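# Stand twelve cartons on edge in two book-style rows

## Task

Get every one of the twelve cartons standing on one of its long narrow sides, the way books sit on a shelf. Arrange them as two straight rows of six with broad faces touching each other. The two rows must sit side by side and level with one another, and their centre lines must be 35 cm apart or less.

## Robot and tools

Robot: two arms over a table. left_arm carries a five-finger left hand and sits on the +y side; right_arm carries a right hand. Calibrated bases in the scene frame: left_arm at (+0.022, +0.492, -0.001) m, right_arm at (-0.006, -0.391, +0.001) m, both nearly unrotated. A fixed post stands behind the arms. Something may occasionally nudge a loose carton.

Frames. Scene frame: origin at table-top height halfway between the nominal bases, +z up, +x out across the table. Printed hand positions, orientations and velocities are in each arm's own base frame and may be off by a few cm. Pose offsets you send are along the current Hand target's own axes. The hand point sits 0.05 m in front of the palm and 0.15 m from the wrist face. Its +z runs along the straight fingers (tips reach 0.06 to 0.07 m further), +y points out of the palm (finger centre lines lie 0.06 m on the -y side), and +x runs across the palm away from the thumb on the right hand but toward the thumb on the left hand. A bracket on the little-finger side can strike things, and with fingers level the wrist can hang up to 0.11 m (palm down) or 0.23 m (palm up) below the hand point.

The row. Every command row is 28 numbers in [-1, 1]: left_arm dx, dy, dz, rx, ry, rz, then the left hand's thumb_turn, thumb_bend, index, middle, ring, little, force_limit, speed; then the same 14 for right_arm. The six pose numbers are an offset, not a pose: 1.0 equals 0.6 m for dx/dy/dz and 180 degrees for rx/ry/rz (one rotation vector), measured from the arm's Hand target at the start of the action or move. Rows are not cumulative, but each new call starts from the new Hand target, so repeating an offset moves again. Six zeros asks nothing new of an arm. The six finger numbers are absolute targets: -1 open/straight, +1 closed/curled; thumb_turn +1 puts the thumb opposite the fingers. force_limit maps -1..+1 to about 0..10 N at the fingertip (0..15 N for the two thumb motors); speed rises from nearly zero at -1 to full at +0.48 and stays full above. There is no 'no change' value: to keep a hand as is, resend the eight numbers of its last executed row (before any, send hand_measured plus hand_force_limit and hand_speed). Orientation commands are clipped to 32 degrees from the measured one per step.

Tools.
execute_actions(actions, cameras): actions is a list of actions, each a table of up to 15 rows of 28 numbers at 1/30 s per row; a short table repeats its last row to 15. Images come with an empty list or when cameras names them.
move(target, speed, blend, stop_force, zero, blocking, cameras): target is one 28-number row or up to 15 rows, every row offset from the same starting Hand targets. speed in m/s, 0.002 to 3.6, default 0.25 (turn rate twice that in rad/s); one value or one per target. blend in metres rounds corners; 0 stops at each target. stop_force in N, 3 to 120, one value for both arms, ends an arm's path when its wrist sensor feels that much push against the motion; use it slowly (around 0.005 m/s) when approaching table or cartons, and keep hand numbers identical in every row when using it. zero (default true) rezeroes the sensor before the move. blocking=false returns early and cannot combine with stop_force. Paths run at most 10 s and do not avoid obstacles.
wait(seconds 0 to 3600), stop(), zoom_image(camera, region [x0,y0,x1,y1], at most 504 px per side; cam_high, cam_left_wrist, cam_right_wrist, each 672x504), show_instructions(), zero_wrist_force(arm), finished_scene(scene).

Results. Each gives per-arm end_effector_position (m), end_effector_quat_wxyz, velocities, Hand target (your last clipped command; next offsets count from it; hands often settle short), joint positions and torques, Wrist force and Wrist torque in the end-effector axes plus a peak line, and per hand hand_measured, hand_stopped_by (moving, target, force, stalled, fault) and hand_load_n (positive when pushed open; a lost grip shows as load near 0). A move adds a move: line: done, off_target, moving, held or fault, and limits=paced or limits=held.

Gripping. With the thumb turned in, the hand closes around things 0.035 to 0.065 m thick; a thumb-tip to index-pad pinch can hold a light item up to about 0.08 m. Close at speed -0.94 or lower for a gentle grip. A motor only starts when its target changes; to squeeze harder raise force_limit and send a more closed target.

Avoid: dropping or releasing moving cartons, anything leaving the table (that fails the task), fast impacts, pressing past firm contact (arms are stiff). An outside force around 150 N or joint load limits (wrist 24.3 N m) trigger a 10 s fault stop; wrist joints straying 0.9 degrees from plan also fault. Don't bring the wrist near the arm's first joint axis; go round the base. Keep the arms from hitting each other or gripping the other hand. Long stretched holds heat motors; at 85 °C the arm brakes for 30 to 60 s. The cartons must remain correctly placed without the robot when finished_scene is called.

Each tool is called in YAML: its name, and indented under it one key for each argument.

Reference images:

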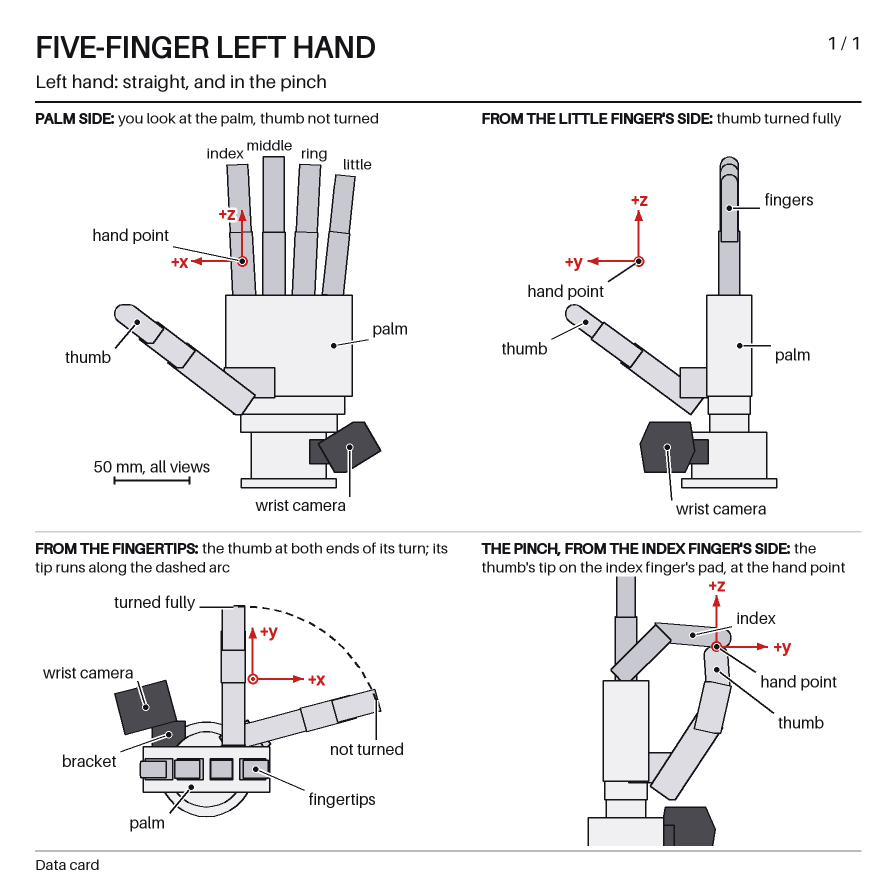

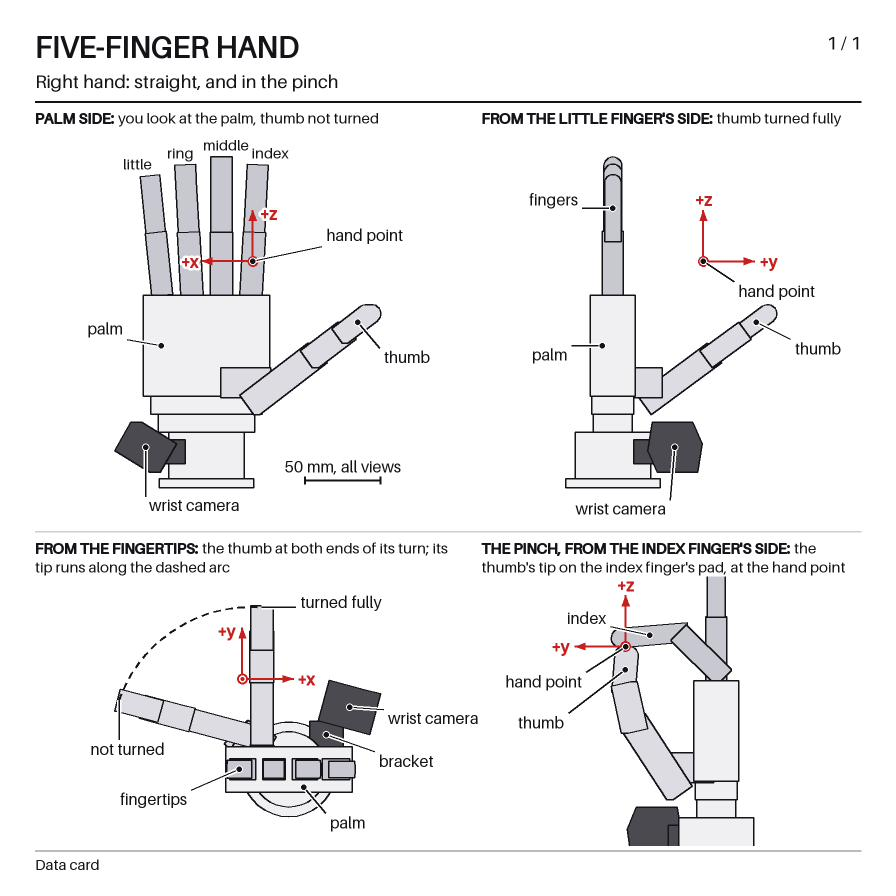

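## Session

execute_actions:
  actions: []

Scene clock: 0.00 s.
left_arm: end_effector_position=(+0.2711, +0.5413, +0.1279) hand_measured=(-1.000, -1.000, -1.000, -1.000, -1.000, -1.000) hand_load_n=(+0.0, +0.0, +0.0, +0.0, +0.0, +0.5) hand_stopped_by=(target, target, target, target, target, target) hand_force_limit=0.00 hand_speed=-0.80 end_effector_quat_wxyz=(+0.283, +0.202, +0.918, +0.190) | right_arm: end_effector_position=(+0.6171, -0.1786, +0.1774) hand_measured=(-1.000, -1.000, -1.000, -1.000, -1.000, -1.000) hand_load_n=(+0.0, +0.0, +0.0, +0.0, +0.0, +0.0) hand_stopped_by=(target, target, target, target, target, target) hand_force_limit=0.00 hand_speed=-0.80 end_effector_quat_wxyz=(+0.184, +0.284, +0.909, -0.245)
Joint positions: left_arm=[4.722 -2.013 -1.702 2.432 -0.929 0.347] | right_arm=[-0.402 -1.062 1.329 0.852 2.015 -1.47]
Joint velocities: within noise
Joint torques (N m): no reading
Wrist force (N): no reading
Wrist torque (N m): no reading
Wrist force, peak (N): no reading
Hand target: left_arm +0.2711, +0.5413, +0.1279; +0.283, +0.202, +0.918, +0.190 | right_arm +0.6171, -0.1786, +0.1774; +0.184, +0.284, +0.909, -0.245

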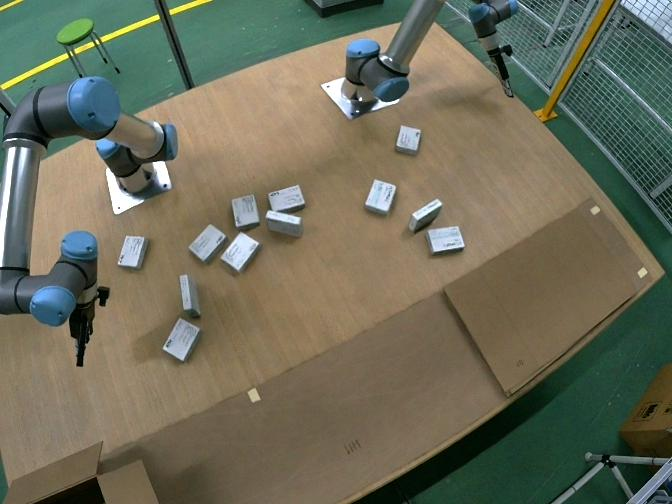

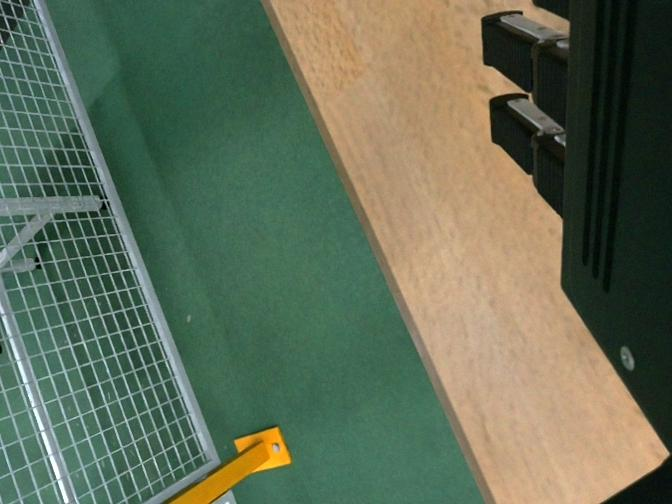

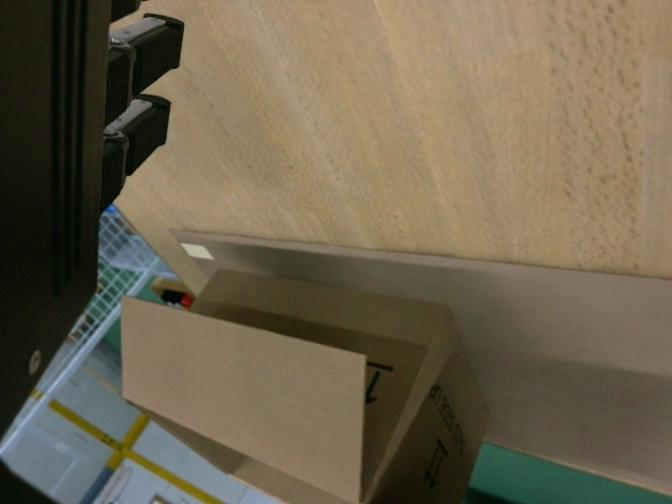

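zoom_image:
  camera: "cam_high"
  region: [100, 100, 340, 380]

zoom_image:
  camera: "cam_high"
  region: [320, 90, 520, 290]

Scaled by 1.800 from the camera's image (finer frame: 960x720).

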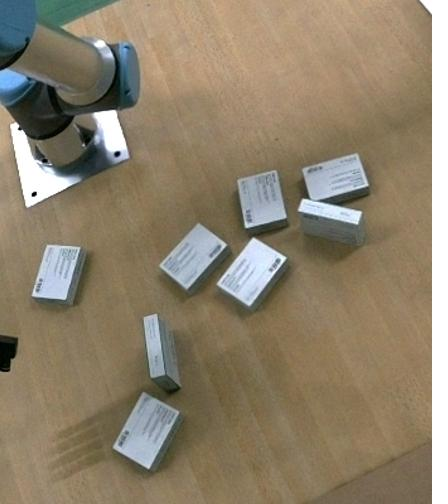

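Scaled by 2.520 from the camera's image (finer frame: 960x720).

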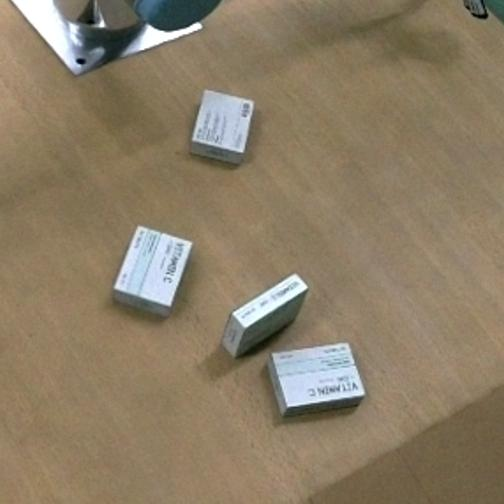

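move:
  target: [0,0,0,0,0,0,-1,-1,-1,-1,-1,-1,0,-0.8,-0.134,-0.097,-0.231,-0.0289,0.2036,0.2966,-1,-1,-1,-1,-1,-1,0,-0.8]
  cameras: ["all"]

Scene clock: 118.83 s.
left_arm: end_effector_position=(+0.2711, +0.5413, +0.1279) hand_measured=(-1.000, -1.000, -1.000, -1.000, -1.000, -1.000) hand_load_n=(+0.0, +0.0, +0.0, +0.0, +0.0, +0.0) hand_stopped_by=(target, target, target, target, target, target) hand_force_limit=0.00 hand_speed=-0.80 end_effector_quat_wxyz=(+0.283, +0.202, +0.918, +0.190) | right_arm: end_effector_position=(+0.6170, -0.1786, +0.3478) hand_measured=(-1.000, -1.000, -1.000, -1.000, -1.000, -1.000) hand_load_n=(+0.0, +0.0, +0.0, +0.0, +0.0, +0.5) hand_stopped_by=(target, target, target, target, target, target) hand_force_limit=0.00 hand_speed=-0.80 end_effector_quat_wxyz=(+0.000, +0.707, +0.707, -0.001)
Joint positions: left_arm=[4.722 -2.013 -1.702 2.432 -0.929 0.347] | right_arm=[-0.492 -0.827 0.508 1.89 1.572 -0.493]
Joint torques (N m): left_arm=[-0.83 36.19 16.81 -2.16 0.96 0.04] | right_arm=[13.67 -48.2 -23.28 3.96 -1.42 1.75]
Wrist force (N): left_arm=[0.2 0.1 0.4] | right_arm=[1.4 0.3 -0.7]
Wrist torque (N m): left_arm=[-0.01 0.00 0.01] | right_arm=[-0.11 0.05 0.02]
Wrist force, peak (N): left_arm=[-0.7 0.0 0.5] | right_arm=[1.5 0.3 -1.6]
Hand target: left_arm +0.2711, +0.5413, +0.1279; +0.283, +0.202, +0.918, +0.190 | right_arm +0.6170, -0.1785, +0.3479; +0.000, +0.707, +0.707, -0.001
Off the commanded pose: left_arm 0.000 m, 0 deg | right_arm 0.000 m, 0 deg.
move: done

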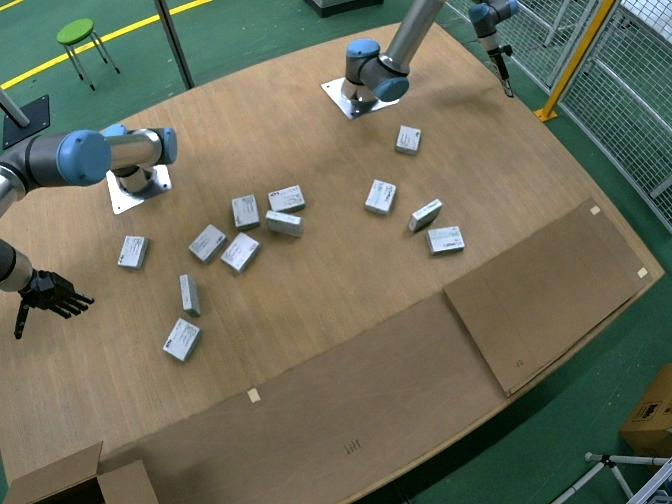

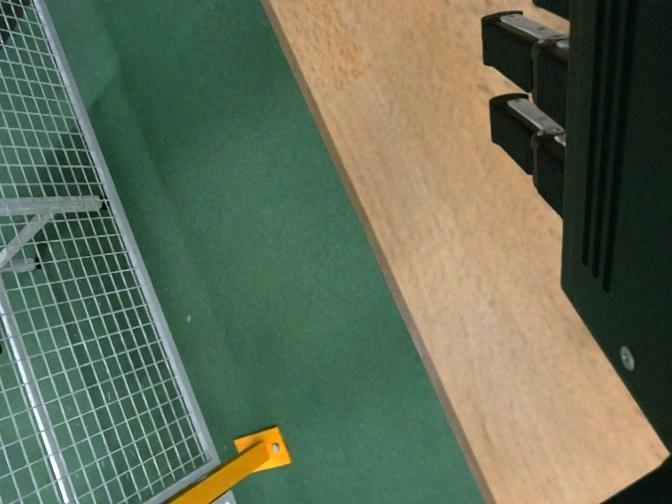

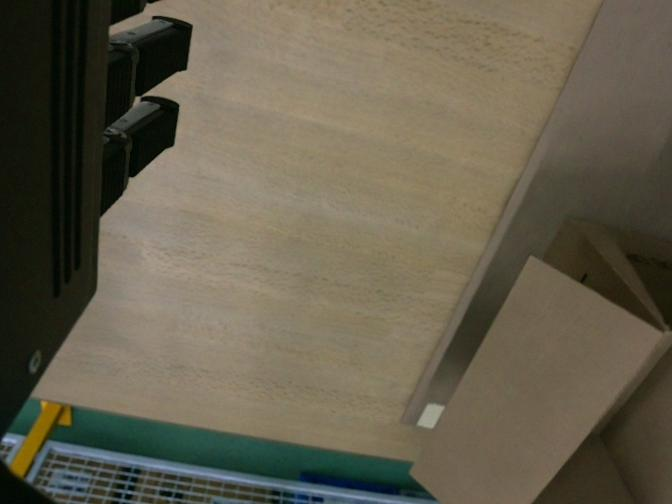

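move:
  target: [0,0,0,0,0,0,-1,-1,-1,-1,-1,-1,0,-0.8,0.217,-0.362,-0.083,0,0,0,-1,-1,-1,-1,-1,-1,0,-0.8]
  cameras: ["cam_high","cam_right_wrist"]

Scene clock: 133.47 s.
left_arm: end_effector_position=(+0.2711, +0.5413, +0.1279) hand_measured=(-1.000, -1.000, -1.000, -1.000, -1.000, -1.000) hand_load_n=(+0.0, +0.0, +0.0, +0.0, +0.0, +0.0) hand_stopped_by=(target, target, target, target, target, target) hand_force_limit=0.00 hand_speed=-0.80 end_effector_quat_wxyz=(+0.283, +0.202, +0.918, +0.190) | right_arm: end_effector_position=(+0.3998, -0.0484, +0.3978) hand_measured=(-1.000, -1.000, -1.000, -1.000, -1.000, -1.000) hand_load_n=(+0.0, +0.0, +0.0, +0.0, +0.0, +0.0) hand_stopped_by=(target, target, target, target, target, target) hand_force_limit=0.00 hand_speed=-0.80 end_effector_quat_wxyz=(+0.000, +0.707, +0.707, -0.001)
Joint positions: left_arm=[4.722 -2.013 -1.702 2.432 -0.929 0.347] | right_arm=[-0.454 -1.511 1.354 1.728 1.572 -0.454]
Joint torques (N m): left_arm=[-0.87 35.59 16.44 -2.2 0.96 0.03] | right_arm=[-12.97 -25.38 -9.14 0.71 -1.41 -2]
Wrist force (N): left_arm=[-0.3 0.3 0.6] | right_arm=[1.1 0.2 -1.1]
Wrist torque (N m): left_arm=[0.02 0.07 -0.03] | right_arm=[-0.10 0.12 -0.12]
Wrist force, peak (N): left_arm=[-0.5 0.0 0.7] | right_arm=[2.1 -1.6 -1.2]
Hand target: left_arm +0.2711, +0.5413, +0.1279; +0.283, +0.202, +0.918, +0.190 | right_arm +0.3997, -0.0484, +0.3978; +0.000, +0.707, +0.707, -0.001
Off the commanded pose: left_arm 0.000 m, 0 deg | right_arm 0.000 m, 0 deg.
move: done

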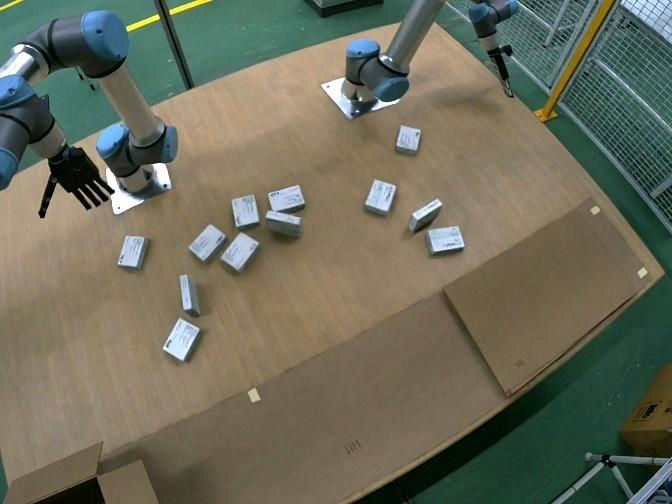

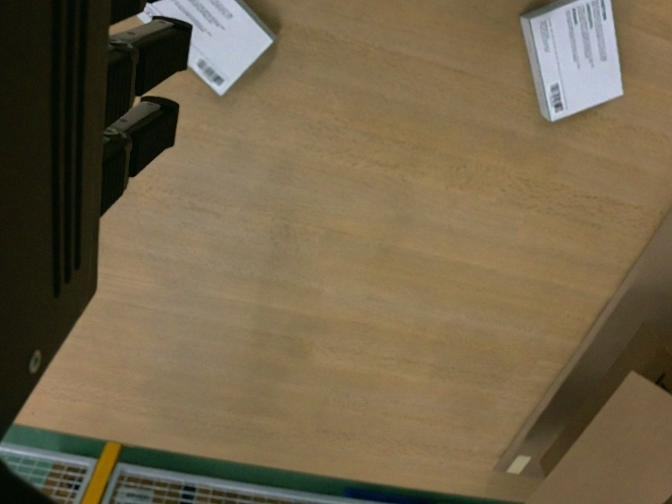

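move:
  target: [0,0,0,0,0,0,-1,-1,-1,-1,-1,-1,0,-0.8,0.4167,0,0,0,0,0,-1,-1,-1,-1,-1,-1,0,-0.8]
  cameras: ["cam_high","cam_right_wrist"]

Scene clock: 143.50 s.
left_arm: end_effector_position=(+0.2711, +0.5413, +0.1279) hand_measured=(-1.000, -1.000, -1.000, -1.000, -1.000, -1.000) hand_load_n=(+0.0, +0.0, +0.0, +0.0, +0.0, +0.0) hand_stopped_by=(target, target, target, target, target, target) hand_force_limit=0.00 hand_speed=-0.80 end_effector_quat_wxyz=(+0.283, +0.202, +0.918, +0.190) | right_arm: end_effector_position=(+0.3996, +0.2015, +0.3976) hand_measured=(-1.000, -1.000, -1.000, -1.000, -1.000, -1.000) hand_load_n=(+0.0, +0.0, +0.0, +0.0, +0.0, +0.0) hand_stopped_by=(target, target, target, target, target, target) hand_force_limit=0.00 hand_speed=-0.80 end_effector_quat_wxyz=(+0.000, +0.707, +0.707, -0.001)
Joint positions: left_arm=[4.722 -2.013 -1.702 2.432 -0.929 0.347] | right_arm=[0.271 -1.324 1.136 1.76 1.571 0.27]
Joint torques (N m): left_arm=[-0.58 36.54 16.85 -2.18 0.88 0.05] | right_arm=[12.77 -18.73 -24.44 0.63 -1.55 2.04]
Wrist force (N): left_arm=[-0.3 0.3 0.1] | right_arm=[1.4 0.4 -1.1]
Wrist torque (N m): left_arm=[0.04 0.06 -0.03] | right_arm=[-0.07 0.06 0.00]
Wrist force, peak (N): left_arm=[-0.7 0.0 0.4] | right_arm=[3.6 0.4 -0.8]
Hand target: left_arm +0.2711, +0.5413, +0.1279; +0.283, +0.202, +0.918, +0.190 | right_arm +0.3996, +0.2016, +0.3976; +0.000, +0.707, +0.707, -0.001
Off the commanded pose: left_arm 0.000 m, 0 deg | right_arm 0.000 m, 0 deg.
move: done

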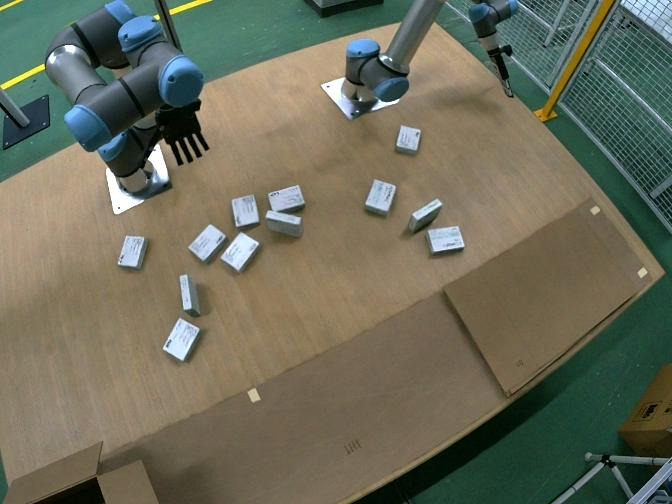

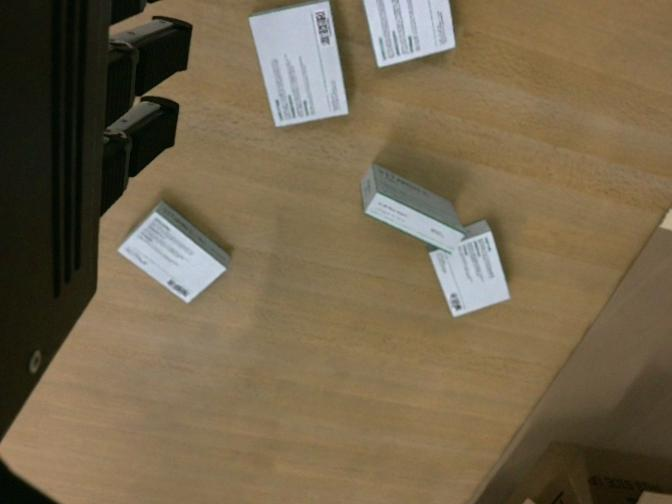

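move:
  target: [0,0,0,0,0,0,-1,-1,-1,-1,-1,-1,0,-0.8,0.1667,-0.1667,0,0,0,0,-1,-1,-1,-1,-1,-1,0,-0.8]
  cameras: ["cam_high","cam_right_wrist"]

move:
  target: [0,0,0,0,0,0,-1,-1,-1,-1,-1,-1,0,-0.8,0,0.25,0,0,0,0,-1,-1,-1,-1,-1,-1,0,-0.8]
  cameras: ["cam_high","cam_right_wrist"]

Scene clock: 173.37 s.
left_arm: end_effector_position=(+0.2711, +0.5413, +0.1279) hand_measured=(-1.000, -1.000, -1.000, -1.000, -1.000, -1.000) hand_load_n=(+0.0, +0.0, +0.0, +0.0, +0.0, +0.0) hand_stopped_by=(target, target, target, target, target, target) hand_force_limit=0.00 hand_speed=-0.80 end_effector_quat_wxyz=(+0.283, +0.202, +0.918, +0.190) | right_arm: end_effector_position=(+0.2996, +0.3015, +0.3977) hand_measured=(-1.000, -1.000, -1.000, -1.000, -1.000, -1.000) hand_load_n=(+0.0, +0.0, +0.0, +0.0, +0.0, +0.0) hand_stopped_by=(target, target, target, target, target, target) hand_force_limit=0.00 hand_speed=-0.80 end_effector_quat_wxyz=(+0.000, +0.707, +0.707, -0.001)
Joint positions: left_arm=[4.722 -2.013 -1.702 2.432 -0.929 0.347] | right_arm=[0.615 -1.329 1.142 1.759 1.571 0.615]
Joint torques (N m): left_arm=[-0.49 36.12 17.21 -2.09 0.85 0.14] | right_arm=[13.41 -33.59 -9.75 1.1 -0.54 2.28]
Wrist force (N): left_arm=[-0.1 0.0 0.3] | right_arm=[1.6 0.6 -1.0]
Wrist torque (N m): left_arm=[-0.01 0.04 -0.01] | right_arm=[-0.07 0.01 0.01]
Wrist force, peak (N): left_arm=[-0.8 0.0 0.5] | right_arm=[2.9 -1.3 -0.7]
Hand target: left_arm +0.2711, +0.5413, +0.1279; +0.283, +0.202, +0.918, +0.190 | right_arm +0.2995, +0.3016, +0.3977; +0.000, +0.707, +0.707, -0.001
Off the commanded pose: left_arm 0.000 m, 0 deg | right_arm 0.000 m, 0 deg.
move: done

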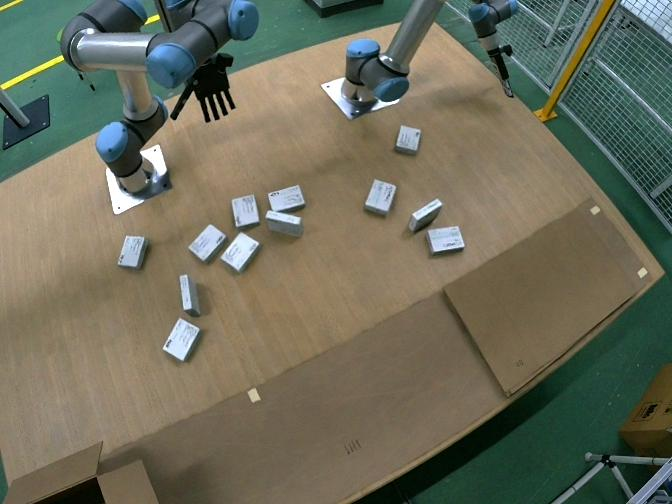

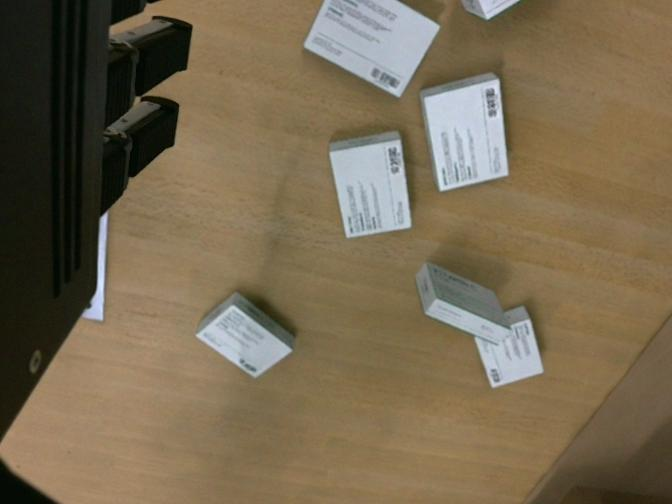

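Scene clock: 174.47 s.
left_arm: end_effector_position=(+0.2711, +0.5413, +0.1279) hand_measured=(-1.000, -1.000, -1.000, -1.000, -1.000, -1.000) hand_load_n=(+0.0, +0.0, +0.0, +0.0, +0.0, +0.0) hand_stopped_by=(target, target, target, target, target, target) hand_force_limit=0.00 hand_speed=-0.80 end_effector_quat_wxyz=(+0.283, +0.202, +0.918, +0.190) | right_arm: end_effector_position=(+0.4495, +0.3017, +0.3975) hand_measured=(-1.000, -1.000, -1.000, -1.000, -1.000, -1.000) hand_load_n=(+0.0, +0.0, +0.0, +0.0, +0.0, +0.0) hand_stopped_by=(target, target, target, target, target, target) hand_force_limit=0.00 hand_speed=-0.80 end_effector_quat_wxyz=(+0.000, +0.707, +0.707, -0.001)
Joint positions: left_arm=[4.722 -2.013 -1.702 2.432 -0.929 0.347] | right_arm=[0.444 -1.022 0.704 1.89 1.571 0.443]
Joint torques (N m): left_arm=[-0.13 35.69 17.05 -2.22 0.89 0.07] | right_arm=[0.88 -29.36 -23.68 2.28 -0.38 -1.39]
Wrist force (N): left_arm=[-0.2 0.0 0.4] | right_arm=[1.5 0.7 -0.9]
Wrist torque (N m): left_arm=[-0.02 0.06 -0.02] | right_arm=[-0.04 0.05 -0.13]
Wrist force, peak (N): left_arm=[-0.2 0.3 0.5] | right_arm=[1.3 3.0 -0.7]
Hand target: left_arm +0.2711, +0.5413, +0.1279; +0.283, +0.202, +0.918, +0.190 | right_arm +0.4495, +0.3017, +0.3975; +0.000, +0.707, +0.707, -0.001
Off the commanded pose: left_arm 0.000 m, 0 deg | right_arm 0.000 m, 0 deg.
move: done

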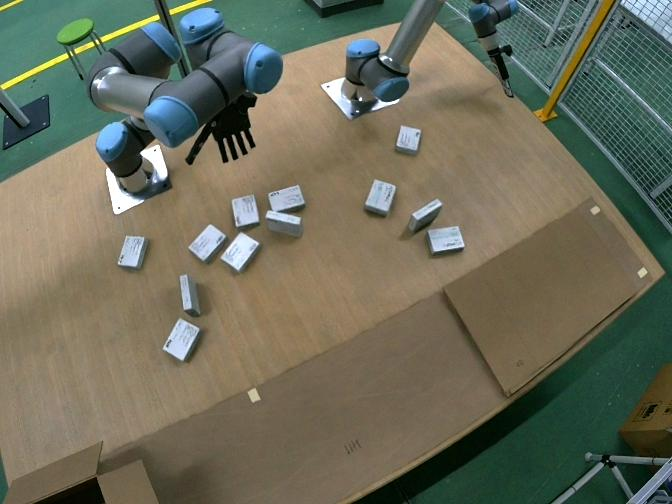

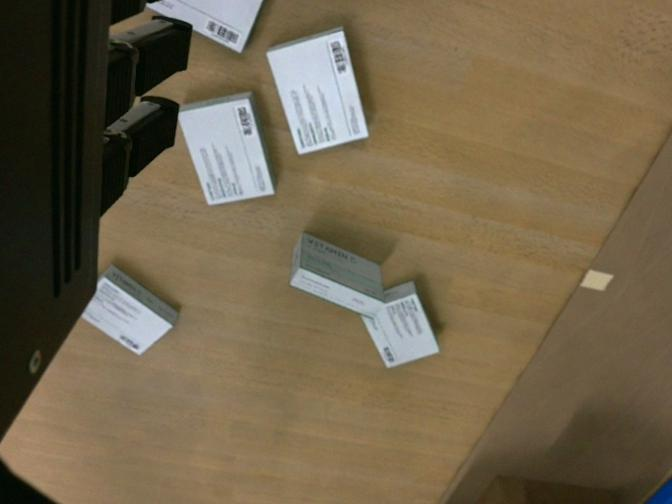

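move:
  target: [0,0,0,0,0,0,-1,-1,-1,-1,-1,-1,0,-0.8,0,0,0,0,0,0,1,-1,-0.3,-0.3,-1,-1,0,0.2]
  cameras: ["cam_right_wrist"]

Scene clock: 543.77 s.
left_arm: end_effector_position=(+0.2711, +0.5413, +0.1279) hand_measured=(-1.000, -1.000, -1.000, -1.000, -1.000, -1.000) hand_load_n=(+0.0, -0.5, +0.0, +0.0, +0.0, +0.0) hand_stopped_by=(target, target, target, target, target, target) hand_force_limit=0.00 hand_speed=-0.80 end_effector_quat_wxyz=(+0.283, +0.202, +0.918, +0.190) | right_arm: end_effector_position=(+0.4495, +0.3017, +0.3975) hand_measured=(+1.000, -1.000, -0.300, -0.300, -1.000, -1.000) hand_load_n=(+0.0, +0.0, +0.0, +0.0, +0.0, +0.0) hand_stopped_by=(target, target, target, target, target, target) hand_force_limit=0.00 hand_speed=0.20 end_effector_quat_wxyz=(+0.000, +0.707, +0.707, -0.001)
Joint positions: left_arm=[4.722 -2.013 -1.702 2.432 -0.929 0.347] | right_arm=[0.444 -1.022 0.704 1.89 1.571 0.443]
Joint torques (N m): left_arm=[-0.24 35.75 16.65 -2.14 0.85 0.11] | right_arm=[-11.18 -29.41 -24.08 2.39 1.47 -1.86]
Wrist force (N): left_arm=[-0.1 0.3 0.8] | right_arm=[1.3 0.9 -0.8]
Wrist torque (N m): left_arm=[0.00 0.05 -0.01] | right_arm=[0.01 0.06 -0.12]
Wrist force, peak (N): left_arm=[-0.3 0.0 1.1] | right_arm=[1.3 1.1 -1.1]
Hand target: left_arm +0.2711, +0.5413, +0.1279; +0.283, +0.202, +0.918, +0.190 | right_arm +0.4495, +0.3017, +0.3975; +0.000, +0.707, +0.707, -0.001
Off the commanded pose: left_arm 0.000 m, 0 deg | right_arm 0.000 m, 0 deg.
move: done

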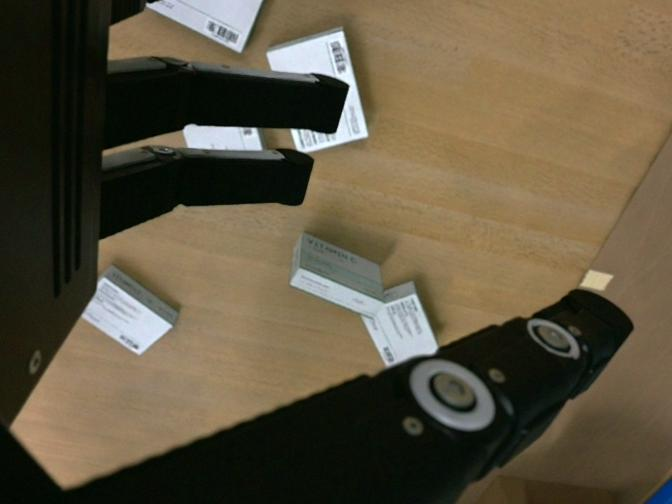

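move:
  target: [0,0,0,0,0,0,-1,-1,-1,-1,-1,-1,0,-0.8,-0.547,-0.235,0.329,0.2578,-0.1489,-0.3099,1,-1,-0.3,-0.3,-1,-1,0,0.2]
  cameras: ["cam_high","cam_right_wrist"]

Scene clock: 578.53 s.
left_arm: end_effector_position=(+0.2711, +0.5413, +0.1279) hand_measured=(-1.000, -1.000, -1.000, -1.000, -1.000, -1.000) hand_load_n=(+0.0, +0.0, +0.0, +0.0, +0.0, +0.0) hand_stopped_by=(target, target, target, target, target, target) hand_force_limit=0.00 hand_speed=-0.80 end_effector_quat_wxyz=(+0.283, +0.202, +0.918, +0.190) | right_arm: end_effector_position=(+0.3085, -0.0267, +0.2005) hand_measured=(+1.000, -1.000, -0.300, -0.300, -1.000, -1.000) hand_load_n=(+0.0, +0.0, +0.0, +0.0, -0.5, +0.0) hand_stopped_by=(target, target, target, target, target, target) hand_force_limit=0.00 hand_speed=0.20 end_effector_quat_wxyz=(-0.112, +0.233, +0.871, -0.419)
Joint positions: left_arm=[4.722 -2.013 -1.702 2.432 -0.929 0.347] | right_arm=[-0.022 -1.29 1.881 1.522 2.325 -0.85]
Joint torques (N m): left_arm=[-0.51 36.03 17.42 -2.15 0.8 0.23] | right_arm=[10.71 -29.51 -8.14 1.4 2.67 -1.52]
Wrist force (N): left_arm=[-0.2 0.1 1.0] | right_arm=[1.5 -0.5 -0.2]
Wrist torque (N m): left_arm=[-0.03 0.07 -0.02] | right_arm=[0.20 -0.11 -0.35]
Wrist force, peak (N): left_arm=[-0.3 -0.2 1.2] | right_arm=[2.5 1.1 -1.5]
Hand target: left_arm +0.2711, +0.5413, +0.1279; +0.283, +0.202, +0.918, +0.190 | right_arm +0.3085, -0.0267, +0.2005; -0.112, +0.233, +0.871, -0.419
Off the commanded pose: left_arm 0.000 m, 0 deg | right_arm 0.000 m, 0 deg.
move: done

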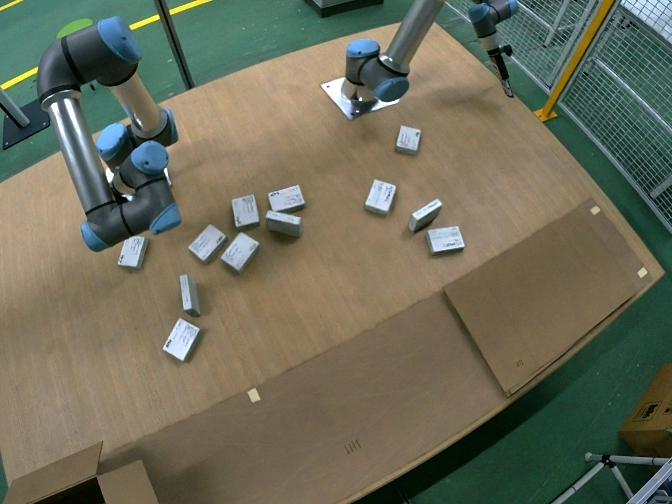

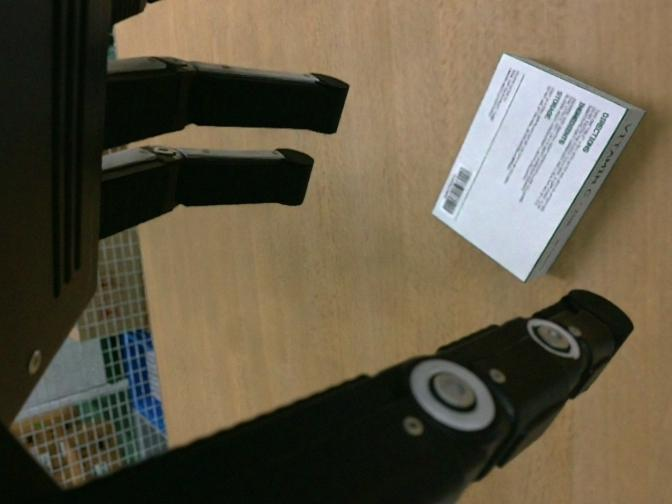

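move:
  target: [0,0,0,0,0,0,-1,-1,-1,-1,-1,-1,0,-0.8,0.0438,0.1129,0.1801,0,0.0052,0.0042,1,-1,-0.3,-0.3,-1,-1,0,0.2]
  cameras: ["cam_right_wrist"]

Scene clock: 613.97 s.
left_arm: end_effector_position=(+0.2711, +0.5413, +0.1279) hand_measured=(-1.000, -1.000, -1.000, -1.000, -1.000, -1.000) hand_load_n=(+0.0, +0.0, +0.0, +0.0, +0.0, +0.0) hand_stopped_by=(target, target, target, target, target, target) hand_force_limit=0.00 hand_speed=-0.80 end_effector_quat_wxyz=(+0.283, +0.202, +0.918, +0.190) | right_arm: end_effector_position=(+0.2647, -0.0501, +0.0802) hand_measured=(+1.000, -1.000, -0.300, -0.300, -1.000, -1.000) hand_load_n=(+0.0, +0.0, +0.0, +0.0, +0.0, +0.0) hand_stopped_by=(target, target, target, target, target, target) hand_force_limit=0.00 hand_speed=0.20 end_effector_quat_wxyz=(-0.117, +0.242, +0.868, -0.417) end_effector_velocity=(+0.001, +0.000, -0.001) end_effector_angular_velocity=(+0.000, -0.005, +0.000)
Joint positions: left_arm=[4.722 -2.013 -1.702 2.432 -0.929 0.347] | right_arm=[-0.103 -1.17 2.114 1.119 2.355 -0.923]
Joint velocities: left_arm=[within noise] | right_arm=[0 0.001 0.001 -0.006 0 0]
Joint torques (N m): left_arm=[-0.35 35.84 17.39 -2.09 0.84 0.17] | right_arm=[13.5 -16.85 -1.51 0.8 -0.95 1.71]
Wrist force (N): left_arm=[-0.2 0.0 0.7] | right_arm=[1.2 -0.5 -0.3]
Wrist torque (N m): left_arm=[-0.03 0.06 -0.01] | right_arm=[0.20 -0.07 -0.35]
Wrist force, peak (N): left_arm=[-0.1 -0.1 1.2] | right_arm=[0.6 -1.7 -2.2]
Hand target: left_arm +0.2711, +0.5413, +0.1279; +0.283, +0.202, +0.918, +0.190 | right_arm +0.2647, -0.0501, +0.0801; -0.117, +0.242, +0.868, -0.417
Off the commanded pose: left_arm 0.000 m, 0 deg | right_arm 0.000 m, 0 deg.
move: done

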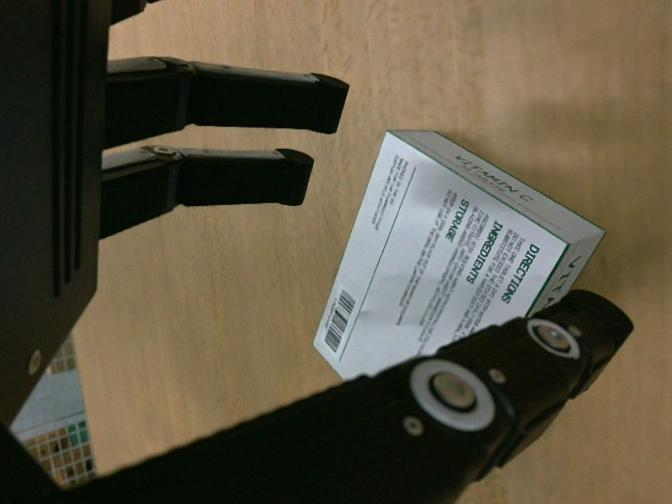

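move:
  target: [0,0,0,0,0,0,-1,-1,-1,-1,-1,-1,0,-0.8,-0.0167,0.0273,0.0325,0,0,0,1,-1,-0.3,-0.3,-1,-1,0,0.2]
  cameras: ["cam_high","cam_right_wrist"]

zoom_image:
  camera: "cam_high"
  region: [60, 180, 200, 300]

Scene clock: 651.63 s.
left_arm: end_effector_position=(+0.2711, +0.5413, +0.1279) hand_measured=(-1.000, -1.000, -1.000, -1.000, -1.000, -1.000) hand_load_n=(+0.0, +0.0, +0.0, +0.0, +0.0, +0.0) hand_stopped_by=(target, target, target, target, target, target) hand_force_limit=0.00 hand_speed=-0.80 end_effector_quat_wxyz=(+0.283, +0.202, +0.918, +0.190) | right_arm: end_effector_position=(+0.2707, -0.0596, +0.0552) hand_measured=(+1.000, -1.000, -0.300, -0.300, -1.000, -1.000) hand_load_n=(+0.0, +0.0, +0.0, +0.0, +0.0, +0.0) hand_stopped_by=(target, target, target, target, target, target) hand_force_limit=0.00 hand_speed=0.20 end_effector_quat_wxyz=(-0.117, +0.242, +0.868, -0.417)
Joint positions: left_arm=[4.722 -2.013 -1.702 2.432 -0.929 0.347] | right_arm=[-0.131 -1.112 2.111 1.037 2.368 -0.959]
Joint torques (N m): left_arm=[-0.6 36.47 17.75 -2.19 0.85 0.15] | right_arm=[7.59 -18.11 -4.5 0.87 -0.68 0.69]
Wrist force (N): left_arm=[-0.3 0.2 0.9] | right_arm=[1.3 -0.4 0.2]
Wrist torque (N m): left_arm=[-0.02 0.08 -0.02] | right_arm=[0.17 -0.10 -0.35]
Wrist force, peak (N): left_arm=[-0.3 -0.2 1.2] | right_arm=[1.9 -1.5 -1.6]
Hand target: left_arm +0.2711, +0.5413, +0.1279; +0.283, +0.202, +0.918, +0.190 | right_arm +0.2706, -0.0596, +0.0552; -0.117, +0.242, +0.868, -0.417
Off the commanded pose: left_arm 0.000 m, 0 deg | right_arm 0.000 m, 0 deg.
move: done

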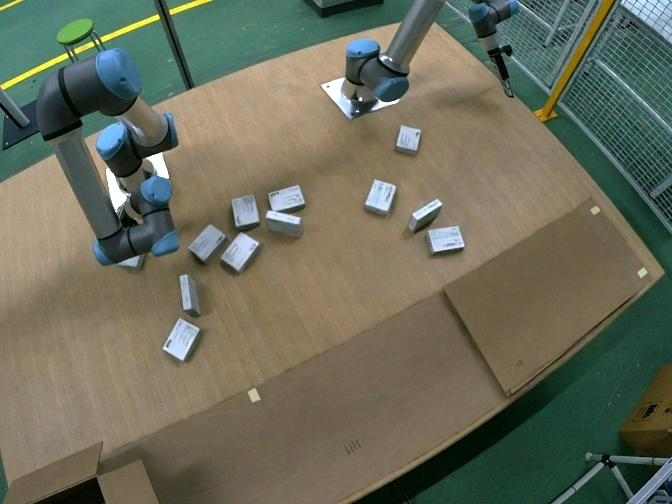

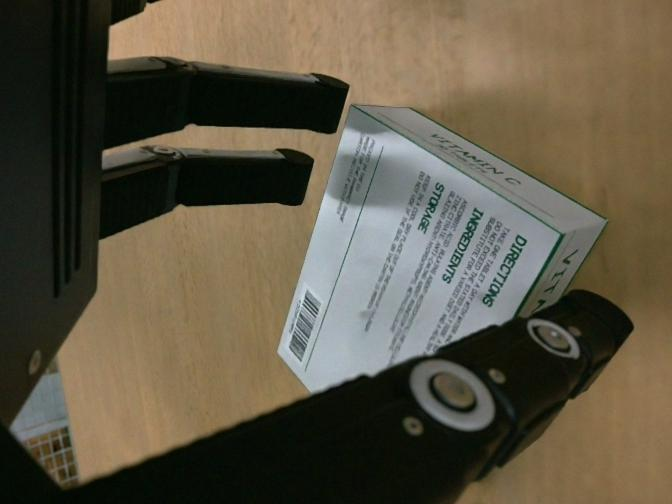

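Scaled by 3.600 from the camera's image (finer frame: 960x720).

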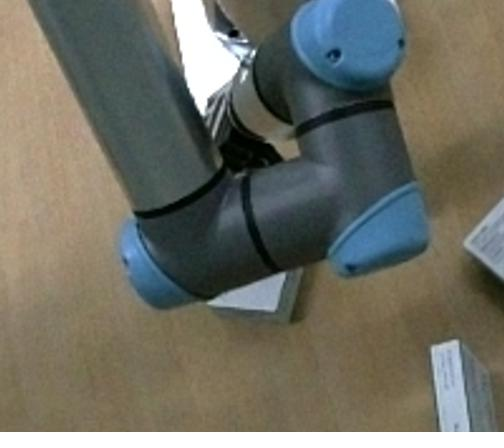

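move:
  target: [0,0,0,0,0,0,-1,-1,-1,-1,-1,-1,0,-0.8,0,0.0234,0.0187,0,0,0,1,-1,-0.3,-0.3,-1,-1,0,0.2]
  cameras: ["cam_right_wrist"]
  stop_force: 5
  speed: 0.03

Scene clock: 673.63 s.
left_arm: end_effector_position=(+0.2711, +0.5413, +0.1279) hand_measured=(-1.000, -1.000, -1.000, -1.000, -1.000, -1.000) hand_load_n=(+0.0, +0.0, +0.0, +0.0, +0.0, +0.0) hand_stopped_by=(target, target, target, target, target, target) hand_force_limit=0.00 hand_speed=-0.80 end_effector_quat_wxyz=(+0.283, +0.202, +0.918, +0.190) | right_arm: end_effector_position=(+0.2706, -0.0595, +0.0504) hand_measured=(+1.000, -1.000, -0.300, -0.300, -1.000, -1.000) hand_load_n=(+0.0, +0.0, +0.0, +0.5, +0.0, +0.0) hand_stopped_by=(target, target, target, target, target, target) hand_force_limit=0.00 hand_speed=0.20 end_effector_quat_wxyz=(-0.117, +0.242, +0.868, -0.417)
Joint positions: left_arm=[4.722 -2.013 -1.702 2.432 -0.929 0.347] | right_arm=[-0.131 -1.101 2.113 1.024 2.368 -0.959]
Joint torques (N m): left_arm=[-0.34 35.7 17.62 -2.14 0.85 0.3] | right_arm=[8.91 -17.98 -15.46 0.25 -0.8 -0.95]
Wrist force (N): left_arm=[0.0 -0.1 0.9] | right_arm=[1.1 -3.6 -1.9]
Wrist torque (N m): left_arm=[-0.06 0.05 0.00] | right_arm=[0.20 -0.03 -0.44]
Wrist force, peak (N): left_arm=[0.0 0.2 1.3] | right_arm=[2.1 -9.5 -4.5]
Hand target: left_arm +0.2711, +0.5413, +0.1279; +0.283, +0.202, +0.918, +0.190 | right_arm +0.2706, -0.0595, +0.0504; -0.117, +0.242, +0.868, -0.417 (not the last commanded pose)
Off the commanded pose: left_arm 0.000 m, 0 deg | right_arm 0.013 m, 0 deg.
move: contact (right_arm)

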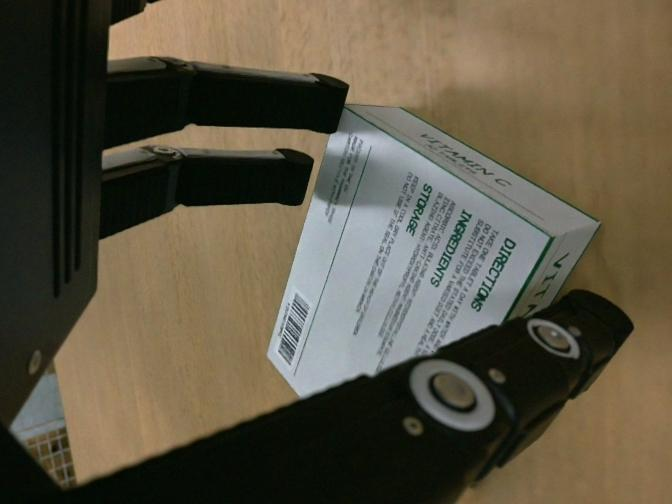

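move:
  target: [0,0,0,0,0,0,-1,-1,-1,-1,-1,-1,0,-0.8,0,-0.1300,-0.1042,0,0,0,1,-1,-0.3,-0.3,-1,-1,0,0.2]
  cameras: ["cam_right_wrist"]

Scene clock: 729.23 s.
left_arm: end_effector_position=(+0.2711, +0.5413, +0.1279) hand_measured=(-1.000, -1.000, -1.000, -1.000, -1.000, -1.000) hand_load_n=(+0.0, +0.0, +0.0, +0.0, +0.0, +0.0) hand_stopped_by=(target, target, target, target, target, target) hand_force_limit=0.00 hand_speed=-0.80 end_effector_quat_wxyz=(+0.283, +0.202, +0.918, +0.190) | right_arm: end_effector_position=(+0.2707, -0.0594, +0.1503) hand_measured=(+1.000, -1.000, -0.300, -0.300, -1.000, -1.000) hand_load_n=(+0.5, +0.0, +0.0, +0.0, +0.0, +0.0) hand_stopped_by=(target, target, target, target, target, target) hand_force_limit=0.00 hand_speed=0.20 end_effector_quat_wxyz=(-0.117, +0.242, +0.868, -0.417) end_effector_velocity=(-0.002, +0.000, +0.001) end_effector_angular_velocity=(+0.001, +0.006, +0.000)
Joint positions: left_arm=[4.722 -2.013 -1.702 2.432 -0.929 0.347] | right_arm=[-0.131 -1.308 2.047 1.298 2.368 -0.958]
Joint velocities: left_arm=[within noise] | right_arm=[0 -0.001 0.002 0.005 0 0]
Joint torques (N m): left_arm=[-0.22 36.46 17.93 -2.14 0.88 0.23] | right_arm=[12.07 -28.79 -13.92 5.1 0.34 -1.25]
Wrist force (N): left_arm=[-0.2 0.0 0.8] | right_arm=[1.1 -0.3 -0.1]
Wrist torque (N m): left_arm=[-0.04 0.07 -0.01] | right_arm=[0.21 -0.06 -0.36]
Wrist force, peak (N): left_arm=[-0.4 0.2 1.2] | right_arm=[0.9 -3.9 -2.2]
Hand target: left_arm +0.2711, +0.5413, +0.1279; +0.283, +0.202, +0.918, +0.190 | right_arm +0.2707, -0.0594, +0.1504; -0.117, +0.242, +0.868, -0.417
Off the commanded pose: left_arm 0.000 m, 0 deg | right_arm 0.000 m, 0 deg.
move: done

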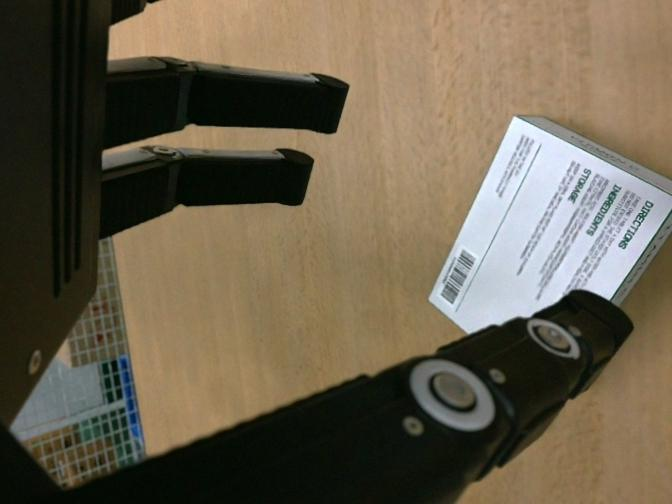

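zoom_image:
  camera: "cam_right_wrist"
  region: [400, 90, 672, 350]

Scaled by 1.853 from the camera's image (finer frame: 960x720).

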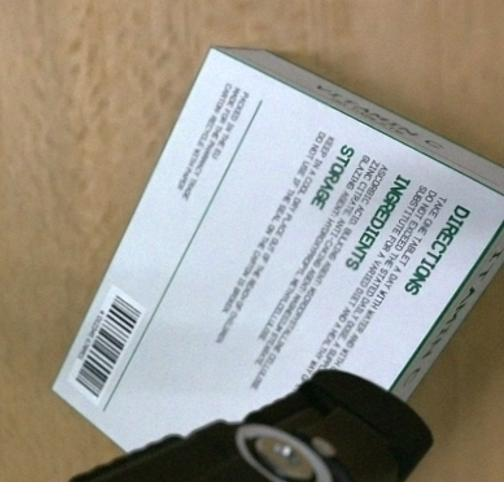

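move:
  target: [0,0,0,0,0,0,-1,-1,-1,-1,-1,-1,0,-0.8,0,0.1252,0.1003,0,0,0,1,-1,-0.3,-0.3,-1,-1,-0.5,-0.9]
  stop_force: 6
  speed: 0.06
  cameras: ["cam_right_wrist"]

Scene clock: 836.90 s.
left_arm: end_effector_position=(+0.2711, +0.5413, +0.1279) hand_measured=(-1.000, -1.000, -1.000, -1.000, -1.000, -1.000) hand_load_n=(+0.0, +0.0, +0.0, +0.0, +0.0, +0.0) hand_stopped_by=(target, target, target, target, target, target) hand_force_limit=0.00 hand_speed=-0.80 end_effector_quat_wxyz=(+0.283, +0.202, +0.918, +0.190) | right_arm: end_effector_position=(+0.2706, -0.0595, +0.0541) hand_measured=(+1.000, -1.000, -0.300, -0.300, -1.000, -1.000) hand_load_n=(+0.5, -0.5, +0.0, +0.0, -0.5, +0.0) hand_stopped_by=(target, target, target, target, target, target) hand_force_limit=-0.50 hand_speed=-0.90 end_effector_quat_wxyz=(-0.117, +0.242, +0.868, -0.418)
Joint positions: left_arm=[4.722 -2.013 -1.702 2.432 -0.929 0.347] | right_arm=[-0.131 -1.109 2.112 1.034 2.368 -0.959]
Joint torques (N m): left_arm=[-0.36 36.08 17.75 -2.15 0.77 0.35] | right_arm=[-11.18 -23.35 -16.68 1.08 2.12 -1]
Wrist force (N): left_arm=[-0.2 -0.1 1.0] | right_arm=[1.0 -0.3 -0.2]
Wrist torque (N m): left_arm=[-0.07 0.07 0.00] | right_arm=[0.23 -0.05 -0.30]
Wrist force, peak (N): left_arm=[0.2 0.1 1.4] | right_arm=[1.2 -1.1 -0.4]
Hand target: left_arm +0.2711, +0.5413, +0.1279; +0.283, +0.202, +0.918, +0.190 | right_arm +0.2706, -0.0595, +0.0541; -0.117, +0.242, +0.868, -0.417
Off the commanded pose: left_arm 0.000 m, 0 deg | right_arm 0.000 m, 0 deg.
move: done

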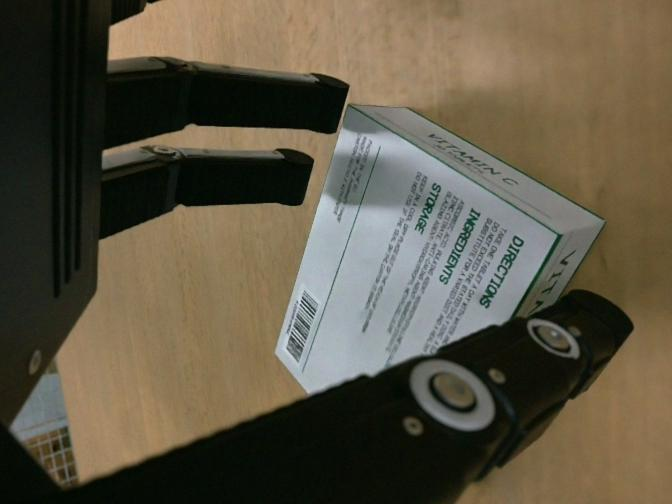

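move:
  target: [0,0,0,0,0,0,-1,-1,-1,-1,-1,-1,0,-0.8,0,0,0,0,0,0,1,-0.3,0.3,0.3,-1,-1,-0.5,-0.85]
  cameras: ["cam_right_wrist"]

Scene clock: 850.17 s.
left_arm: end_effector_position=(+0.2711, +0.5413, +0.1279) hand_measured=(-1.000, -1.000, -1.000, -1.000, -1.000, -1.000) hand_load_n=(+0.0, +0.0, +0.0, +0.0, +0.0, -0.5) hand_stopped_by=(target, target, target, target, target, target) hand_force_limit=0.00 hand_speed=-0.80 end_effector_quat_wxyz=(+0.283, +0.202, +0.918, +0.190) | right_arm: end_effector_position=(+0.2706, -0.0595, +0.0541) hand_measured=(+1.000, -0.314, +0.300, +0.300, -1.000, -1.000) hand_load_n=(+0.5, +5.0, +0.0, +2.0, +0.0, +0.0) hand_stopped_by=(target, force, target, target, target, target) hand_force_limit=-0.50 hand_speed=-0.85 end_effector_quat_wxyz=(-0.117, +0.242, +0.868, -0.417)
Joint positions: left_arm=[4.722 -2.013 -1.702 2.432 -0.929 0.347] | right_arm=[-0.131 -1.109 2.112 1.034 2.368 -0.959]
Joint torques (N m): left_arm=[-0.51 36.44 17.97 -2.19 0.77 0.38] | right_arm=[4.23 -17.86 -14.87 0.96 -0.21 1.54]
Wrist force (N): left_arm=[0.1 0.0 0.8] | right_arm=[1.1 -0.5 -0.2]
Wrist torque (N m): left_arm=[-0.04 0.03 0.01] | right_arm=[0.19 -0.07 -0.31]
Wrist force, peak (N): left_arm=[-0.1 -0.1 1.4] | right_arm=[1.5 -0.4 -0.2]
Hand target: left_arm +0.2711, +0.5413, +0.1279; +0.283, +0.202, +0.918, +0.190 | right_arm +0.2706, -0.0595, +0.0541; -0.117, +0.242, +0.868, -0.417
Off the commanded pose: left_arm 0.000 m, 0 deg | right_arm 0.000 m, 0 deg.
move: done

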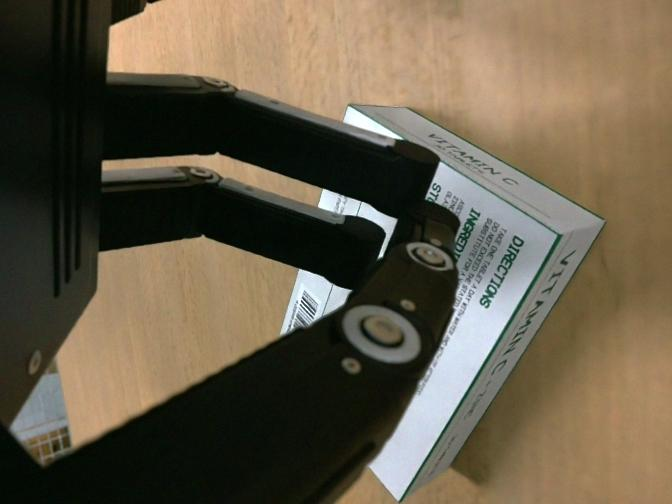

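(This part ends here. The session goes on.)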